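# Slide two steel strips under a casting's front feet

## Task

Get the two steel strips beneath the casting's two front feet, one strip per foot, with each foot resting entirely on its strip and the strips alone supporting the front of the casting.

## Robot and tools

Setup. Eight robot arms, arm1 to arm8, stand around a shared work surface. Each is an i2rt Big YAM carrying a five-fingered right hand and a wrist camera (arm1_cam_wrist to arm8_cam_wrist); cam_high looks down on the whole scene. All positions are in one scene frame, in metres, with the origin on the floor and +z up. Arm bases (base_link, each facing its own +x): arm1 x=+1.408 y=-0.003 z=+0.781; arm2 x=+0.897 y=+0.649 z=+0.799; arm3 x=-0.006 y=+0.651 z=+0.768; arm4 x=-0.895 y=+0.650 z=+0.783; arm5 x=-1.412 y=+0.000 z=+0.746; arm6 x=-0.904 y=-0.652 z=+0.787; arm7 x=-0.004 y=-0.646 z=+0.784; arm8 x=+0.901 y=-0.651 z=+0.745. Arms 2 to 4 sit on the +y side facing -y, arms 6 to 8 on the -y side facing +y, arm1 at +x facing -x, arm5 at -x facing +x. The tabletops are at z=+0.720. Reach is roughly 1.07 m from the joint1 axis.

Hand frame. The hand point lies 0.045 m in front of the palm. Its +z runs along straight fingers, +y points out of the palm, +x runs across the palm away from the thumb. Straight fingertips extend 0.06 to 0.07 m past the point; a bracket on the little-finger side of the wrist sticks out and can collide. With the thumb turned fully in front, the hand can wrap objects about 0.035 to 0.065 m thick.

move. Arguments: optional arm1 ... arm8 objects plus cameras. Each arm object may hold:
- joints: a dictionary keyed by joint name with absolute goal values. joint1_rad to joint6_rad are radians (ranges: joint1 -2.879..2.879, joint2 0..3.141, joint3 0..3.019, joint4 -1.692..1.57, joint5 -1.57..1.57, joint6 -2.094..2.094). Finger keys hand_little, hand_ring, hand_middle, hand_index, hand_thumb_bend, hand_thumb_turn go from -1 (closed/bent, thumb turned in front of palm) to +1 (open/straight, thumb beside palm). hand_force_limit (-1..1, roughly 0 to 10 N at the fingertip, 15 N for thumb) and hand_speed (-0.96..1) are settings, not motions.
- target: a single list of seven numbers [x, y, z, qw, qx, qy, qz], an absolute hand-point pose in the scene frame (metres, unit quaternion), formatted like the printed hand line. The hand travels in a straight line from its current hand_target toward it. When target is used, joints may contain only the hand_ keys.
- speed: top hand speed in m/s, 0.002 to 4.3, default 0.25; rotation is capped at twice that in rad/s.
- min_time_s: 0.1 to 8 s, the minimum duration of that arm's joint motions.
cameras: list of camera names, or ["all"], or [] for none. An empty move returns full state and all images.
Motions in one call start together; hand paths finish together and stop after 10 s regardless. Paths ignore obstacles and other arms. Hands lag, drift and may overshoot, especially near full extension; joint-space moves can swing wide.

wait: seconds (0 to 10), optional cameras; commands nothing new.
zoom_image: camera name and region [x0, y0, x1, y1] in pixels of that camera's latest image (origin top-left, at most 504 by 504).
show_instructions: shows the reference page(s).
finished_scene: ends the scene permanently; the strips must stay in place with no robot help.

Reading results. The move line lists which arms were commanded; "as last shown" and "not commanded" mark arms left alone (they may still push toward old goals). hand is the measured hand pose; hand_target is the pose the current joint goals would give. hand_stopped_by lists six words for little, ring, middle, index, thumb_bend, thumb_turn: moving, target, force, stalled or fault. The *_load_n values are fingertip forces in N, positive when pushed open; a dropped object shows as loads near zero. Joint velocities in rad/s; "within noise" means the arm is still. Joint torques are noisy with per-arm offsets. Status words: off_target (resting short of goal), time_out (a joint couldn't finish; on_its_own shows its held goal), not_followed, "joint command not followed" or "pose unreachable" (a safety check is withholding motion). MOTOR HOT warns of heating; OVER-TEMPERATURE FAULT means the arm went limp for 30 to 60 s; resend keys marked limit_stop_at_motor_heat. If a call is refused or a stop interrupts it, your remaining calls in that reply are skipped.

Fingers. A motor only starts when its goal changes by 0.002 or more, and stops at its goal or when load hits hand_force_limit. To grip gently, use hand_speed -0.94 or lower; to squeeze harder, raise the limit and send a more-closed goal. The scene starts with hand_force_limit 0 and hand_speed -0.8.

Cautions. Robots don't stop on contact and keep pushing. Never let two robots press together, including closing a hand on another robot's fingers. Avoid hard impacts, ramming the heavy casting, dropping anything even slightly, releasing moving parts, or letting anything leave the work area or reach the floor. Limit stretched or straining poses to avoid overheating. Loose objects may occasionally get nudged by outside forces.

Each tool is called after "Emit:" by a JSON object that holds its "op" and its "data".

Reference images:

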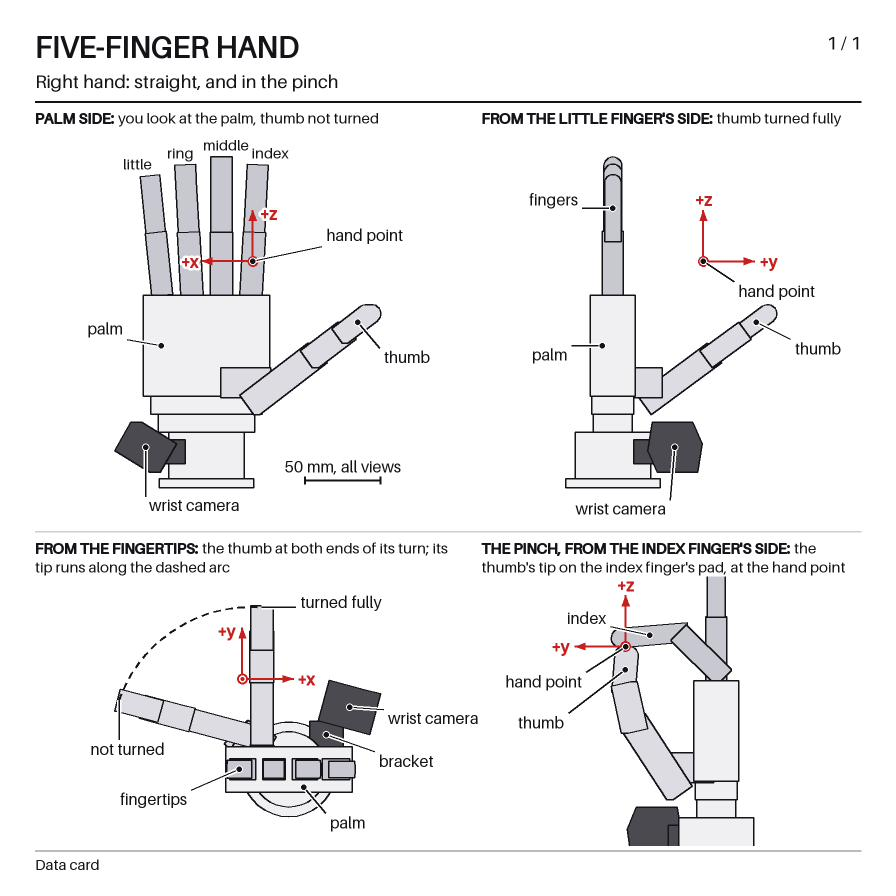

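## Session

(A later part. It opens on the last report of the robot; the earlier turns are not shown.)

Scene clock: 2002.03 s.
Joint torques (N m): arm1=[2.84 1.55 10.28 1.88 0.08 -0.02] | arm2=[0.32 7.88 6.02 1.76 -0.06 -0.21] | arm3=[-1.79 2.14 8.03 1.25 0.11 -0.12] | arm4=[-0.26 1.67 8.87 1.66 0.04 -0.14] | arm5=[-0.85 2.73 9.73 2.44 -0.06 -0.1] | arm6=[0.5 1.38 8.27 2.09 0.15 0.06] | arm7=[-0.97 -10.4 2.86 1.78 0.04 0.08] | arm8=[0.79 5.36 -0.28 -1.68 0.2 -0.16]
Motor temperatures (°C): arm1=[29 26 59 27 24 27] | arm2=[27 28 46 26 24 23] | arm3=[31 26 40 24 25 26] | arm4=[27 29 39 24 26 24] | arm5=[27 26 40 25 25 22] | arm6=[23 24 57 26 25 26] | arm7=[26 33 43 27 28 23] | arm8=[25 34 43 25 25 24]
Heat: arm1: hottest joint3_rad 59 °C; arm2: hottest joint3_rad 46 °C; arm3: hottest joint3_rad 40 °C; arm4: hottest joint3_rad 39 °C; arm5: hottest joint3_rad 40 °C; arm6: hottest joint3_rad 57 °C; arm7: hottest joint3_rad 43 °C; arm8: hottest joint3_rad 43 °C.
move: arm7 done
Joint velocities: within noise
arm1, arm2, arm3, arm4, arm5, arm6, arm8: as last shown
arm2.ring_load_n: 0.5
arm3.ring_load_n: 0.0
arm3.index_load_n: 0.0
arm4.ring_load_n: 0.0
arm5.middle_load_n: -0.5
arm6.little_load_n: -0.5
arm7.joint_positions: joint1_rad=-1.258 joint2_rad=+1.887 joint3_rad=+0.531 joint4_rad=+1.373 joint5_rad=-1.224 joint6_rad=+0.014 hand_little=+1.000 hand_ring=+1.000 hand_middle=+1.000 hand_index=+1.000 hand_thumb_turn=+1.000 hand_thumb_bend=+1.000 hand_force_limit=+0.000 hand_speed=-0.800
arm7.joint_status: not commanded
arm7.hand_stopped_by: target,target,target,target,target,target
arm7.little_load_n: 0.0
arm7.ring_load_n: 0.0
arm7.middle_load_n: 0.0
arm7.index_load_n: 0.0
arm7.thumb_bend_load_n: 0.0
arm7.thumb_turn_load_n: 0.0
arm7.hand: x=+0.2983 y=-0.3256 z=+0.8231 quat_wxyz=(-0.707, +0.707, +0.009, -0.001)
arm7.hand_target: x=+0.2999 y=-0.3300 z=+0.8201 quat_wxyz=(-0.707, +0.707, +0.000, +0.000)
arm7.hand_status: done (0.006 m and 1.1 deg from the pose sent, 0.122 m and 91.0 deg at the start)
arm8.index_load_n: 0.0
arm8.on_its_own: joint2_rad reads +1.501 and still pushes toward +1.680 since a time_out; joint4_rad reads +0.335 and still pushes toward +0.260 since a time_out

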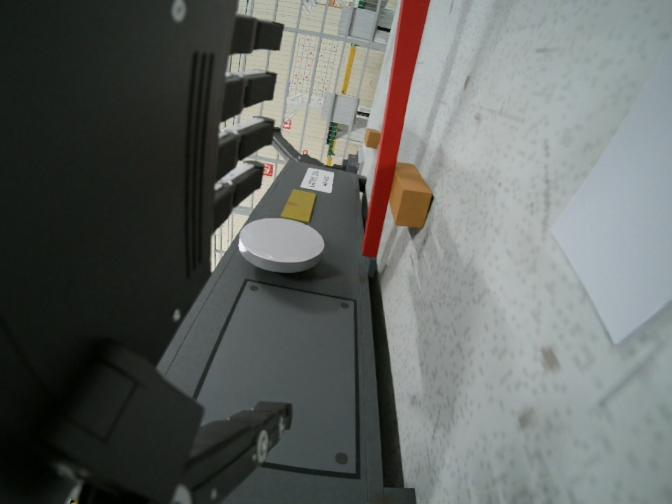

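Emit:
{"op": "move", "data": {"arm7": {"target": [0.25, -0.245, 0.765, 0.7071, -0.7071, 0, 0], "speed": 0.2}, "cameras": ["arm7_cam_wrist"]}}

Emit:
{"op": "zoom_image", "data": {"camera": "arm7_cam_wrist", "region": [300, 120, 480, 330]}}

Scene clock: 2016.67 s.
Joint torques (N m): arm1=[2.96 1.49 10.28 1.91 0.07 -0.03] | arm2=[0.32 7.88 6.02 1.77 -0.06 -0.21] | arm3=[-0.38 1.55 8.08 1.43 0.08 -0.07] | arm4=[-0.21 1.49 8.91 1.63 0.05 -0.13] | arm5=[-0.5 2.84 9.76 2.37 -0.06 -0.09] | arm6=[0.44 1.44 8.24 2.1 0.15 0.06] | arm7=[-0.09 -12.04 2.54 2 0.02 -0.05] | arm8=[0.79 5.13 -0.27 -1.72 0.2 -0.16]
Motor temperatures (°C): arm1=[29 26 59 27 24 27] | arm2=[27 28 46 26 24 23] | arm3=[31 26 40 24 25 26] | arm4=[27 29 39 24 26 24] | arm5=[27 26 40 25 25 22] | arm6=[23 24 57 26 25 26] | arm7=[26 32 41 27 28 23] | arm8=[25 33 41 24 25 24]
Heat: arm1: hottest joint3_rad 59 °C; arm2: hottest joint3_rad 46 °C; arm3: hottest joint3_rad 40 °C; arm4: hottest joint3_rad 39 °C; arm5: hottest joint3_rad 40 °C; arm6: hottest joint3_rad 57 °C; arm7: hottest joint3_rad 41 °C; arm8: hottest joint3_rad 41 °C.
move: arm7 done
Joint velocities: within noise
arm1, arm2, arm3, arm4, arm5, arm6, arm8: as last shown
arm2.ring_load_n: 0.0
arm3.ring_load_n: -0.5
arm5.middle_load_n: 0.0
arm5.index_load_n: -0.5
arm5.thumb_bend_load_n: 0.5
arm6.little_load_n: 0.0
arm7.joint_positions: joint1_rad=-0.992 joint2_rad=+2.101 joint3_rad=+0.537 joint4_rad=+1.543 joint5_rad=-0.944 joint6_rad=+0.014 hand_little=+1.000 hand_ring=+1.000 hand_middle=+1.000 hand_index=+1.000 hand_thumb_turn=+1.000 hand_thumb_bend=+1.000 hand_force_limit=+0.000 hand_speed=-0.800
arm7.joint_status: not commanded
arm7.hand_stopped_by: target,target,target,target,target,target
arm7.little_load_n: -0.5
arm7.ring_load_n: 0.0
arm7.middle_load_n: 0.0
arm7.index_load_n: 0.0
arm7.thumb_bend_load_n: 0.0
arm7.thumb_turn_load_n: -0.5
arm7.hand: x=+0.2458 y=-0.2491 z=+0.7617 quat_wxyz=(-0.701, +0.713, -0.007, -0.007)
arm7.hand_target: x=+0.2501 y=-0.2450 z=+0.7651 quat_wxyz=(-0.706, +0.708, +0.000, +0.000)
arm7.hand_status: done (0.007 m and 1.6 deg from the pose sent, 0.110 m and 1.1 deg at the start; a joint's target at an end of its range on 20 of 39 steps)
arm8.on_its_own: joint2_rad reads +1.501 and still pushes toward +1.680 since a time_out; joint4_rad reads +0.335 and still pushes toward +0.260 since a time_out

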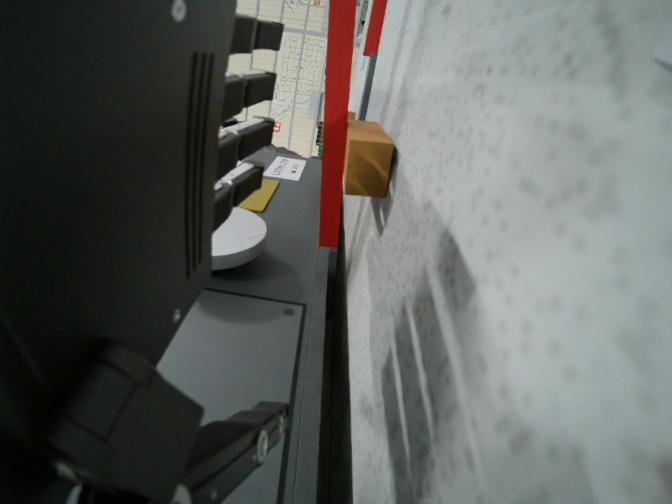

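Scaled by 2.400 from the camera's image (finer frame: 960x720).

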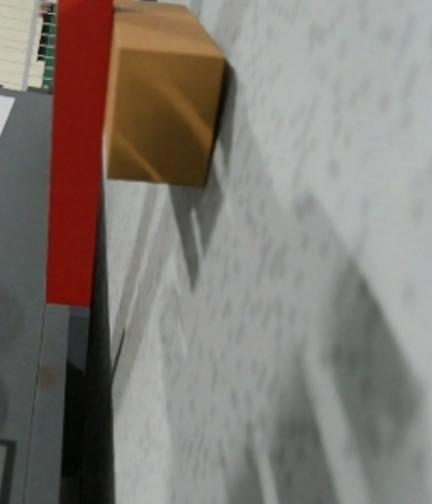

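Emit:
{"op": "move", "data": {"arm7": {"target": [0.29, -0.37, 0.775, 0.7071, -0.7071, 0, 0], "speed": 0.3}, "cameras": ["arm7_cam_wrist"]}}

Emit:
{"op": "zoom_image", "data": {"camera": "arm7_cam_wrist", "region": [280, 350, 440, 504]}}

Scene clock: 2027.77 s.
Joint torques (N m): arm1=[3.02 1.67 10.3 1.88 0.07 -0.02] | arm2=[0.32 7.88 6.01 1.78 -0.06 -0.22] | arm3=[-0.91 1.61 7.86 1.24 0.06 -0.1] | arm4=[-0.15 1.61 8.95 1.72 0.05 -0.14] | arm5=[-0.73 3.37 9.62 2.39 -0.06 -0.07] | arm6=[0.38 1.38 8.29 2.09 0.15 0.06] | arm7=[-0.09 -12.57 1.11 1.68 -0.15 -0.02] | arm8=[0.73 5.25 -0.25 -1.7 0.2 -0.16]
Motor temperatures (°C): arm1=[29 26 59 27 24 27] | arm2=[27 28 46 26 24 23] | arm3=[31 26 40 24 25 26] | arm4=[27 29 39 24 26 24] | arm5=[27 26 40 25 25 22] | arm6=[23 24 57 26 25 26] | arm7=[26 32 39 27 28 23] | arm8=[25 33 40 24 25 24]
Heat: arm1: hottest joint3_rad 59 °C; arm2: hottest joint3_rad 46 °C; arm3: hottest joint3_rad 40 °C; arm4: hottest joint3_rad 39 °C; arm5: hottest joint3_rad 40 °C; arm6: hottest joint3_rad 57 °C; arm7: hottest joint3_rad 39 °C; arm8: hottest joint3_rad 40 °C.
move: arm7 done
Joint velocities: within noise
arm1, arm8: as last shown
arm2.joint_positions: joint1_rad=+0.650 joint2_rad=+0.649 joint3_rad=+1.979 joint4_rad=-1.491 joint5_rad=+0.003 joint6_rad=-0.991 hand_little=+1.000 hand_ring=+1.000 hand_middle=+0.600 hand_index=+0.600 hand_thumb_turn=-1.000 hand_thumb_bend=+0.300 hand_force_limit=+0.600 hand_speed=+0.300
arm2.joint_status: not commanded
arm2.hand_stopped_by: target,target,target,target,target,target
arm2.little_load_n: 0.0
arm2.ring_load_n: 0.0
arm2.middle_load_n: 0.0
arm2.index_load_n: 0.0
arm2.thumb_bend_load_n: 0.0
arm2.thumb_turn_load_n: 0.0
arm2.hand: x=+0.9272 y=+0.5424 z=+1.4823 quat_wxyz=(+0.098, +0.559, -0.513, +0.644)
arm2.hand_target: x=+0.9234 y=+0.5470 z=+1.4875 quat_wxyz=(+0.100, +0.559, -0.508, +0.648)
arm2.hand_status: not commanded
arm3.joint_positions: joint1_rad=-0.143 joint2_rad=+0.630 joint3_rad=+1.453 joint4_rad=-1.273 joint5_rad=+0.068 joint6_rad=-1.049 hand_little=+1.000 hand_ring=+1.000 hand_middle=+1.000 hand_index=+1.000 hand_thumb_turn=+1.000 hand_thumb_bend=+1.000 hand_force_limit=+0.000 hand_speed=-0.800
arm3.joint_status: not commanded
arm3.hand_stopped_by: target,target,target,target,target,target
arm3.little_load_n: 0.0
arm3.ring_load_n: 0.0
arm3.middle_load_n: 0.0
arm3.index_load_n: 0.0
arm3.thumb_bend_load_n: 0.0
arm3.thumb_turn_load_n: 0.0
arm3.hand: x=-0.1053 y=+0.4353 z=+1.2896 quat_wxyz=(+0.325, +0.336, -0.778, +0.421)
arm3.hand_target: x=-0.1051 y=+0.4368 z=+1.2986 quat_wxyz=(+0.330, +0.333, -0.773, +0.428)
arm3.hand_status: not commanded
arm4.joint_positions: joint1_rad=+0.343 joint2_rad=+0.602 joint3_rad=+1.329 joint4_rad=-1.163 joint5_rad=-0.020 joint6_rad=-1.080 hand_little=+1.000 hand_ring=+1.000 hand_middle=+1.000 hand_index=+1.000 hand_thumb_turn=+1.000 hand_thumb_bend=+1.000 hand_force_limit=+0.000 hand_speed=-0.800
arm4.joint_status: not commanded
arm4.hand_stopped_by: target,target,target,target,target,target
arm4.little_load_n: 0.0
arm4.ring_load_n: 0.0
arm4.middle_load_n: 0.0
arm4.index_load_n: 0.0
arm4.thumb_bend_load_n: 0.0
arm4.thumb_turn_load_n: 0.0
arm4.hand: x=-0.8393 y=+0.4005 z=+1.2738 quat_wxyz=(+0.182, +0.559, -0.631, +0.506)
arm4.hand_target: x=-0.8397 y=+0.4016 z=+1.2840 quat_wxyz=(+0.185, +0.555, -0.626, +0.515)
arm4.hand_status: not commanded
arm5.joint_positions: joint1_rad=+0.438 joint2_rad=+0.625 joint3_rad=+1.349 joint4_rad=-1.251 joint5_rad=-0.254 joint6_rad=-0.999 hand_little=+1.000 hand_ring=+1.000 hand_middle=+1.000 hand_index=+1.000 hand_thumb_turn=+1.000 hand_thumb_bend=+1.000 hand_force_limit=+0.000 hand_speed=-0.800
arm5.joint_status: not commanded
arm5.hand_stopped_by: target,target,target,target,target,target
arm5.little_load_n: 0.0
arm5.ring_load_n: 0.0
arm5.middle_load_n: 0.0
arm5.index_load_n: 0.0
arm5.thumb_bend_load_n: 0.0
arm5.thumb_turn_load_n: 0.0
arm5.hand: x=-1.2023 y=+0.1277 z=+1.2197 quat_wxyz=(-0.345, +0.862, +0.025, +0.372)
arm5.hand_target: x=-1.2027 y=+0.1275 z=+1.2290 quat_wxyz=(-0.349, +0.856, +0.027, +0.380)
arm5.hand_status: not commanded
arm6.joint_positions: joint1_rad=-0.375 joint2_rad=+0.618 joint3_rad=+1.405 joint4_rad=-1.167 joint5_rad=+0.287 joint6_rad=-1.422 hand_little=+1.000 hand_ring=+1.000 hand_middle=+1.000 hand_index=+1.000 hand_thumb_turn=+1.000 hand_thumb_bend=+1.000 hand_force_limit=+0.000 hand_speed=-0.800
arm6.joint_status: not commanded
arm6.hand_stopped_by: target,target,target,target,target,target
arm6.little_load_n: 0.0
arm6.ring_load_n: 0.0
arm6.middle_load_n: 0.0
arm6.index_load_n: 0.0
arm6.thumb_bend_load_n: 0.0
arm6.thumb_turn_load_n: 0.0
arm6.hand: x=-0.7223 y=-0.4619 z=+1.3335 quat_wxyz=(-0.258, +0.745, +0.355, +0.501)
arm6.hand_target: x=-0.7230 y=-0.4639 z=+1.3457 quat_wxyz=(-0.267, +0.739, +0.350, +0.510)
arm6.hand_status: not commanded
arm7.joint_positions: joint1_rad=-1.372 joint2_rad=+2.077 joint3_rad=+0.496 joint4_rad=+1.545 joint5_rad=-1.321 joint6_rad=+0.003 hand_little=+1.000 hand_ring=+1.000 hand_middle=+1.000 hand_index=+1.000 hand_thumb_turn=+1.000 hand_thumb_bend=+1.000 hand_force_limit=+0.000 hand_speed=-0.800
arm7.joint_status: not commanded
arm7.hand_stopped_by: target,target,target,target,target,target
arm7.little_load_n: 0.0
arm7.ring_load_n: 0.0
arm7.middle_load_n: 0.0
arm7.index_load_n: 0.0
arm7.thumb_bend_load_n: 0.0
arm7.thumb_turn_load_n: 0.0
arm7.hand: x=+0.2887 y=-0.3715 z=+0.7687 quat_wxyz=(-0.702, +0.712, -0.011, -0.008)
arm7.hand_target: x=+0.2900 y=-0.3700 z=+0.7750 quat_wxyz=(-0.704, +0.710, +0.000, +0.000)
arm7.hand_status: done (0.007 m and 1.8 deg from the pose sent, 0.129 m and 1.6 deg at the start; a joint's target at an end of its range on 35 of 35 steps)
arm8.thumb_bend_load_n: 0.5
arm8.on_its_own: joint2_rad reads +1.501 and still pushes toward +1.680 since a time_out; joint4_rad reads +0.335 and still pushes toward +0.260 since a time_out

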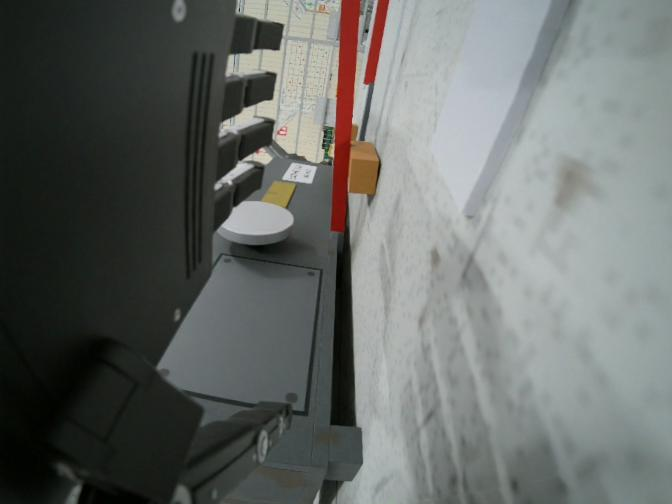

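Scaled by 3.150 from the camera's image (finer frame: 960x720).

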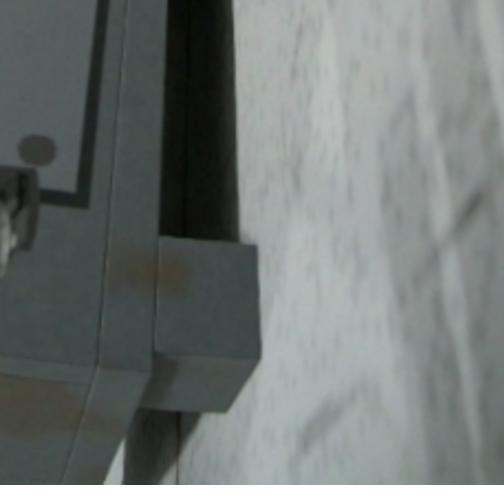

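Emit:
{"op": "zoom_image", "data": {"camera": "arm7_cam_wrist", "region": [410, 60, 570, 240]}}

Scaled by 2.800 from the camera's image (finer frame: 960x720).

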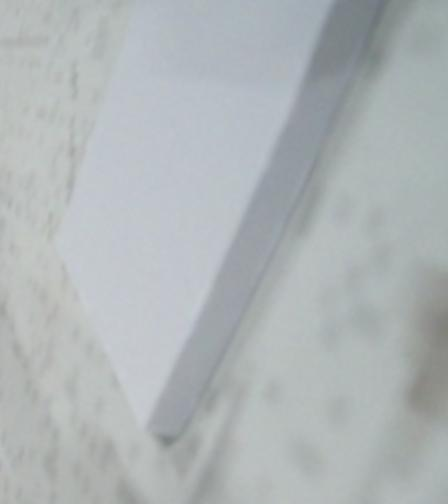

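Emit:
{"op": "move", "data": {"arm8": {"joints": {"joint1_rad": -0.17, "joint2_rad": 1.78, "joint3_rad": 0.50, "joint4_rad": 0.21, "joint6_rad": -0.08}, "min_time_s": 2}, "cameras": ["arm7_cam_wrist", "arm8_cam_wrist"]}}

Emit:
{"op": "zoom_image", "data": {"camera": "arm7_cam_wrist", "region": [280, 350, 440, 504]}}

Scene clock: 2053.17 s.
Joint torques (N m): arm1=[2.84 1.55 10.26 1.91 0.08 -0.02] | arm2=[0.32 7.94 6.01 1.77 -0.06 -0.21] | arm3=[-1.96 1.73 7.99 1.35 0.07 -0.1] | arm4=[0.09 1.79 8.91 1.72 0.05 -0.15] | arm5=[-0.79 3.25 9.83 2.37 -0.07 -0.06] | arm6=[0.38 1.38 8.28 2.1 0.16 0.06] | arm7=[0.03 -12.51 1.03 1.69 -0.13 -0.04] | arm8=[0.73 11.46 -2.81 -4.19 0.25 -0.16]
Motor temperatures (°C): arm1=[29 26 60 27 24 27] | arm2=[27 28 46 26 24 23] | arm3=[31 26 40 24 25 26] | arm4=[26 29 39 24 26 24] | arm5=[27 26 40 25 25 22] | arm6=[23 24 57 26 25 26] | arm7=[26 32 36 27 28 23] | arm8=[25 32 38 24 25 24]
Heat: arm1: hottest joint3_rad 60 °C; arm2: hottest joint3_rad 46 °C; arm3: hottest joint3_rad 40 °C; arm4: hottest joint3_rad 39 °C; arm5: hottest joint3_rad 40 °C; arm6: hottest joint3_rad 57 °C; arm7: hottest joint3_rad 36 °C; arm8: hottest joint3_rad 38 °C.
move: arm8 time_out
Joint velocities: within noise
arm1, arm2, arm3, arm4, arm5, arm6, arm7: as last shown
arm4.middle_load_n: -0.5
arm5.thumb_bend_load_n: -0.5
arm7.little_load_n: 0.5
arm8.joint_positions: joint1_rad=-0.177 joint2_rad=+1.511 joint3_rad=+0.649 joint4_rad=+0.340 joint5_rad=+0.059 joint6_rad=-0.078 hand_little=-1.000 hand_ring=-0.999 hand_middle=-0.990 hand_index=-0.949 hand_thumb_turn=-1.000 hand_thumb_bend=+1.000 hand_force_limit=+0.200 hand_speed=-0.500
arm8.joint_status: joint2_rad time_out (moved +0.010 of +0.279); joint3_rad time_out (moved -0.005 of -0.153); joint4_rad time_out (moved +0.005 of -0.125); the others done
arm8.hand_stopped_by: target,target,force,target,target,target
arm8.little_load_n: 0.0
arm8.ring_load_n: 0.0
arm8.middle_load_n: 0.0
arm8.index_load_n: 0.0
arm8.thumb_bend_load_n: 0.0
arm8.thumb_turn_load_n: -0.5
arm8.on_its_own: joint2_rad reads +1.511 and still pushes toward +1.780 since a time_out; joint3_rad reads +0.649 and still pushes toward +0.536 since a time_out; joint4_rad reads +0.340 and still pushes toward +0.210 since a time_out
arm8.hand: x=+0.9562 y=-0.1358 z=+0.7749 quat_wxyz=(-0.491, +0.866, -0.036, +0.084)
arm8.hand_target: x=+0.9375 y=-0.2802 z=+0.6036 quat_wxyz=(-0.256, +0.964, -0.030, +0.065)
arm8.hand_status: not commanded

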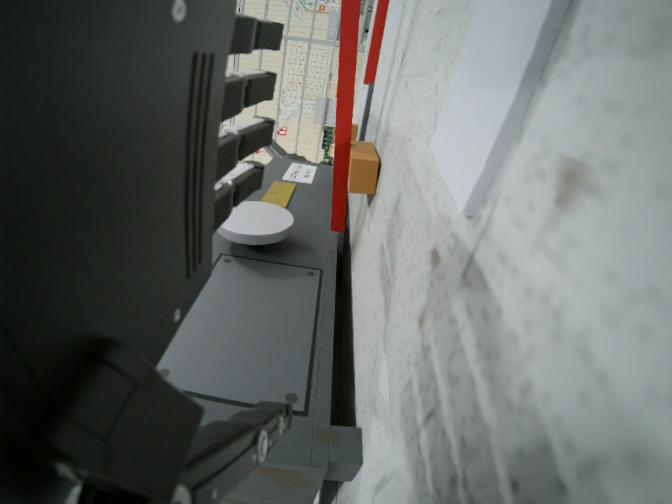

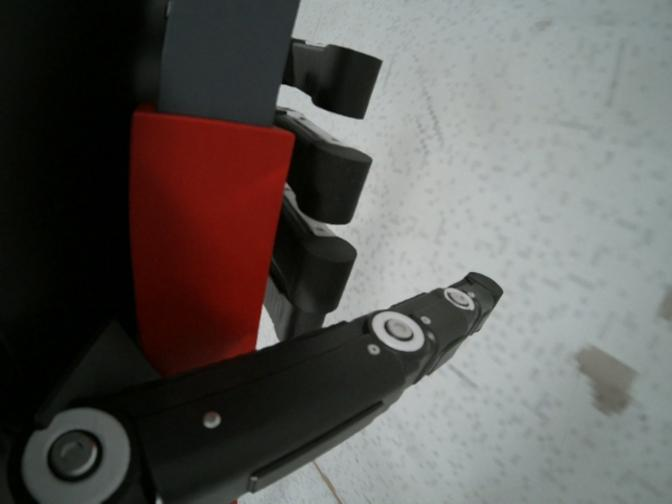

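Scaled by 3.150 from the camera's image (finer frame: 960x720).

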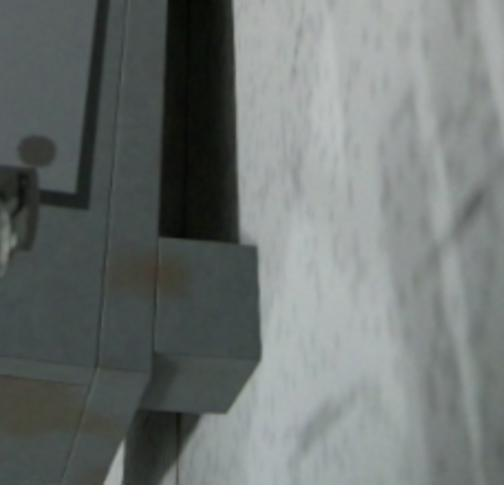

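Emit:
{"op": "move", "data": {"arm8": {"joints": {"joint1_rad": -0.17, "joint2_rad": 1.92, "joint3_rad": 0.40, "joint4_rad": 0.14, "joint6_rad": -0.08}, "min_time_s": 2}, "cameras": ["arm7_cam_wrist", "arm8_cam_wrist"]}}

Emit:
{"op": "zoom_image", "data": {"camera": "arm7_cam_wrist", "region": [280, 350, 440, 504]}}

Scene clock: 2104.73 s.
Joint torques (N m): arm1=[2.96 1.55 10.28 1.92 0.08 -0.02] | arm2=[0.32 7.82 6.02 1.76 -0.06 -0.22] | arm3=[-1.08 1.26 7.9 1.25 0.09 -0.1] | arm4=[-0.15 1.61 8.9 1.63 0.04 -0.13] | arm5=[-1.03 2.96 9.73 2.37 -0.02 -0.09] | arm6=[0.44 1.44 8.28 2.07 0.15 0.07] | arm7=[0.03 -12.51 1.03 1.72 -0.15 -0.04] | arm8=[0.91 14.97 -6.61 -7.62 0.33 -0.08]
Motor temperatures (°C): arm1=[28 26 60 27 24 27] | arm2=[27 28 46 26 24 23] | arm3=[31 26 40 24 25 26] | arm4=[26 29 39 24 26 24] | arm5=[27 25 40 25 25 22] | arm6=[23 24 57 26 25 26] | arm7=[26 31 33 27 28 23] | arm8=[25 33 37 25 25 24]
Heat: arm1: hottest joint3_rad 60 °C; arm2: hottest joint3_rad 46 °C; arm3: hottest joint3_rad 40 °C; arm4: hottest joint3_rad 39 °C; arm5: hottest joint3_rad 40 °C; arm6: hottest joint3_rad 57 °C; arm7: hottest joint3_rad 33 °C; arm8: hottest joint3_rad 37 °C.
move: arm8 time_out
Joint velocities: within noise
arm1, arm2, arm3, arm4, arm5, arm6, arm7: as last shown
arm2.little_load_n: -0.5
arm3.middle_load_n: 0.5
arm4.middle_load_n: 0.0
arm5.thumb_bend_load_n: 0.0
arm7.little_load_n: 0.0
arm8.joint_positions: joint1_rad=-0.178 joint2_rad=+1.587 joint3_rad=+0.690 joint4_rad=+0.346 joint5_rad=+0.056 joint6_rad=-0.086 hand_little=-1.000 hand_ring=-0.999 hand_middle=-0.990 hand_index=-0.949 hand_thumb_turn=-1.000 hand_thumb_bend=+1.000 hand_force_limit=+0.200 hand_speed=-0.500
arm8.joint_status: joint2_rad time_out (moved +0.077 of +0.409); joint3_rad time_out (moved +0.042 of -0.249); joint4_rad time_out (moved +0.007 of -0.200); the others done
arm8.hand_stopped_by: target,target,force,target,target,target
arm8.little_load_n: 0.0
arm8.ring_load_n: 0.0
arm8.middle_load_n: 0.0
arm8.index_load_n: 0.0
arm8.thumb_bend_load_n: 0.0
arm8.thumb_turn_load_n: -1.0
arm8.on_its_own: joint2_rad reads +1.587 and still pushes toward +1.920 since a time_out; joint3_rad reads +0.690 and still pushes toward +0.536 since a time_out (your +0.400 is given up); joint4_rad reads +0.346 and still pushes toward +0.140 since a time_out
arm8.hand: x=+0.9586 y=-0.1229 z=+0.7559 quat_wxyz=(-0.478, +0.874, -0.032, +0.084)
arm8.hand_target: x=+0.9304 y=-0.3404 z=+0.5551 quat_wxyz=(-0.154, +0.986, -0.028, +0.055)
arm8.hand_status: not commanded

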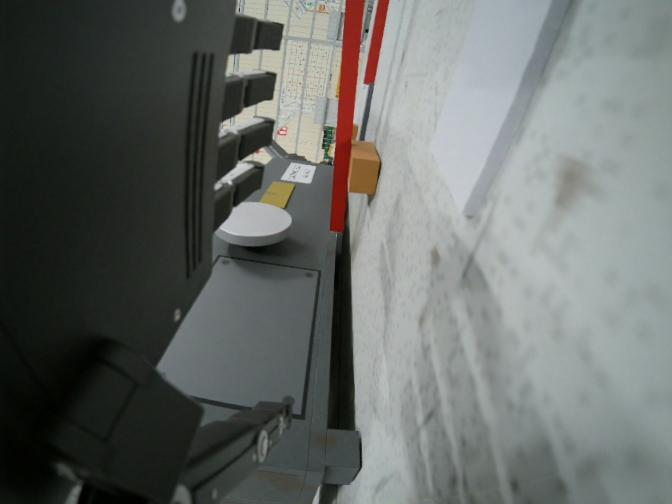

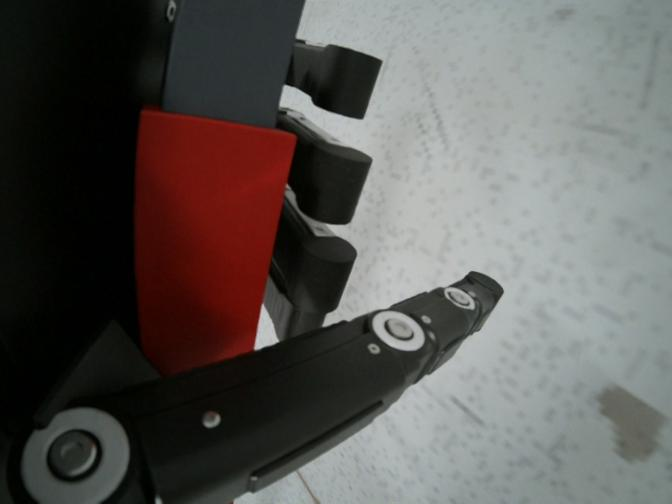

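Scaled by 3.150 from the camera's image (finer frame: 960x720).

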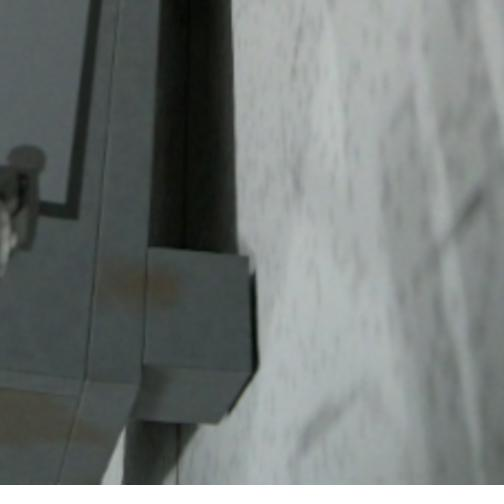

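Emit:
{"op": "move", "data": {"arm8": {"joints": {"joint1_rad": -0.17, "joint2_rad": 1.46, "joint3_rad": 0.69, "joint4_rad": 0.20, "joint5_rad": 0.065, "joint6_rad": -0.08}, "min_time_s": 4}, "cameras": ["arm7_cam_wrist", "arm8_cam_wrist"]}}

Emit:
{"op": "zoom_image", "data": {"camera": "arm7_cam_wrist", "region": [280, 350, 440, 504]}}

Scene clock: 2151.50 s.
Joint torques (N m): arm1=[3.02 1.61 10.29 1.88 0.08 -0.03] | arm2=[0.32 7.88 6.02 1.77 -0.06 -0.21] | arm3=[-1.44 1.49 7.95 1.51 0.07 -0.19] | arm4=[-0.15 1.49 8.9 1.62 0.04 -0.13] | arm5=[-0.85 2.9 9.72 2.33 -0.03 -0.08] | arm6=[0.38 1.32 8.27 2.09 0.15 0.06] | arm7=[0.09 -12.63 1.02 1.72 -0.14 -0.04] | arm8=[0.79 -7.65 5.74 0.69 0.11 -0.04]
Motor temperatures (°C): arm1=[28 25 60 27 24 27] | arm2=[27 28 45 26 24 23] | arm3=[31 26 40 24 25 26] | arm4=[26 29 39 24 26 24] | arm5=[27 25 40 25 25 22] | arm6=[23 24 57 26 25 26] | arm7=[26 31 32 27 28 23] | arm8=[25 36 38 28 25 24]
Heat: arm1: hottest joint3_rad 60 °C; arm2: hottest joint3_rad 45 °C; arm3: hottest joint3_rad 40 °C; arm4: hottest joint3_rad 39 °C; arm5: hottest joint3_rad 40 °C; arm6: hottest joint3_rad 57 °C; arm7: hottest joint3_rad 32 °C; arm8: hottest joint3_rad 38 °C.
move: arm8 done
Joint velocities: within noise
arm1, arm2, arm3, arm4, arm5, arm6, arm7: as last shown
arm2.little_load_n: 0.0
arm3.middle_load_n: 0.0
arm3.index_load_n: 0.5
arm5.little_load_n: -0.5
arm5.middle_load_n: -0.5
arm5.index_load_n: -0.5
arm8.joint_positions: joint1_rad=-0.178 joint2_rad=+1.468 joint3_rad=+0.707 joint4_rad=+0.220 joint5_rad=+0.062 joint6_rad=-0.091 hand_little=-1.000 hand_ring=-0.999 hand_middle=-0.990 hand_index=-0.949 hand_thumb_turn=-1.000 hand_thumb_bend=+1.000 hand_force_limit=+0.200 hand_speed=-0.500
arm8.joint_status: all done
arm8.hand_stopped_by: target,target,force,target,target,target
arm8.little_load_n: 0.0
arm8.ring_load_n: 0.0
arm8.middle_load_n: 0.0
arm8.index_load_n: 0.0
arm8.thumb_bend_load_n: 0.0
arm8.thumb_turn_load_n: 0.0
arm8.hand: x=+0.9587 y=-0.1277 z=+0.7993 quat_wxyz=(-0.482, +0.871, -0.031, +0.088)
arm8.hand_target: x=+0.9531 y=-0.1382 z=+0.7914 quat_wxyz=(-0.470, +0.878, -0.033, +0.084)
arm8.hand_status: not commanded

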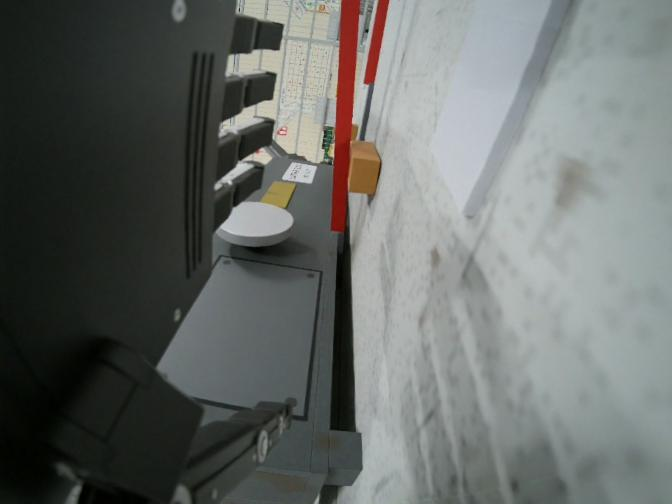

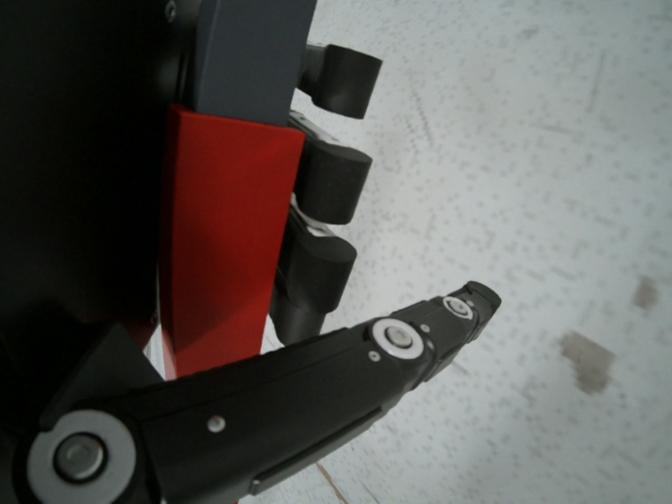

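Scaled by 3.150 from the camera's image (finer frame: 960x720).

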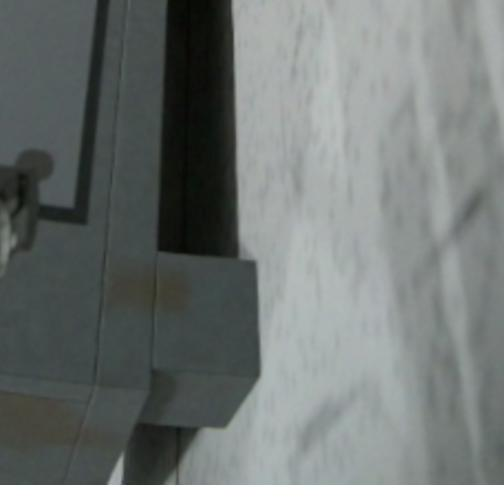

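Emit:
{"op": "move", "data": {"arm8": {"joints": {"hand_little": 1.0, "hand_ring": 1.0, "hand_middle": 1.0, "hand_index": 1.0, "hand_speed": -0.3}}, "cameras": ["arm8_cam_wrist"]}}

Scene clock: 2158.40 s.
Joint torques (N m): arm1=[2.84 1.44 10.25 1.91 0.07 -0.03] | arm2=[0.32 7.82 6.01 1.77 -0.06 -0.21] | arm3=[-1.26 2.26 7.97 1.46 0.04 -0.07] | arm4=[-0.26 1.67 8.9 1.63 0.04 -0.13] | arm5=[-0.91 2.9 9.72 2.35 -0.06 -0.07] | arm6=[0.44 1.32 8.25 2.09 0.15 0.06] | arm7=[0.03 -12.51 1.05 1.72 -0.14 -0.04] | arm8=[0.79 -7.65 5.79 0.73 0.12 -0.04]
Motor temperatures (°C): arm1=[28 25 60 27 24 27] | arm2=[27 28 45 26 24 23] | arm3=[31 26 40 24 25 26] | arm4=[26 29 39 24 26 24] | arm5=[27 25 40 25 25 22] | arm6=[23 24 57 26 25 26] | arm7=[26 31 31 27 28 23] | arm8=[25 35 38 27 25 24]
Heat: arm1: hottest joint3_rad 60 °C; arm2: hottest joint3_rad 45 °C; arm3: hottest joint3_rad 40 °C; arm4: hottest joint3_rad 39 °C; arm5: hottest joint3_rad 40 °C; arm6: hottest joint3_rad 57 °C; arm7: hottest joint2_rad 31 °C; arm8: hottest joint3_rad 38 °C.
move: arm8 done
Joint velocities: within noise
arm1, arm2, arm3, arm4, arm5, arm6, arm7: as last shown
arm3.index_load_n: 0.0
arm5.little_load_n: 0.0
arm5.middle_load_n: 0.0
arm5.index_load_n: 0.0
arm7.index_load_n: -0.5
arm8.joint_positions: joint1_rad=-0.178 joint2_rad=+1.468 joint3_rad=+0.707 joint4_rad=+0.220 joint5_rad=+0.062 joint6_rad=-0.091 hand_little=+1.000 hand_ring=+1.000 hand_middle=+1.000 hand_index=+1.000 hand_thumb_turn=-1.000 hand_thumb_bend=+1.000 hand_force_limit=+0.200 hand_speed=-0.300
arm8.joint_status: all done
arm8.hand_stopped_by: target,target,target,target,target,target
arm8.little_load_n: 0.0
arm8.ring_load_n: 0.0
arm8.middle_load_n: 0.0
arm8.index_load_n: 0.0
arm8.thumb_bend_load_n: 0.0
arm8.thumb_turn_load_n: 0.0
arm8.hand: x=+0.9586 y=-0.1277 z=+0.7992 quat_wxyz=(-0.482, +0.871, -0.031, +0.088)
arm8.hand_target: x=+0.9531 y=-0.1382 z=+0.7913 quat_wxyz=(-0.470, +0.878, -0.033, +0.084)
arm8.hand_status: not commanded

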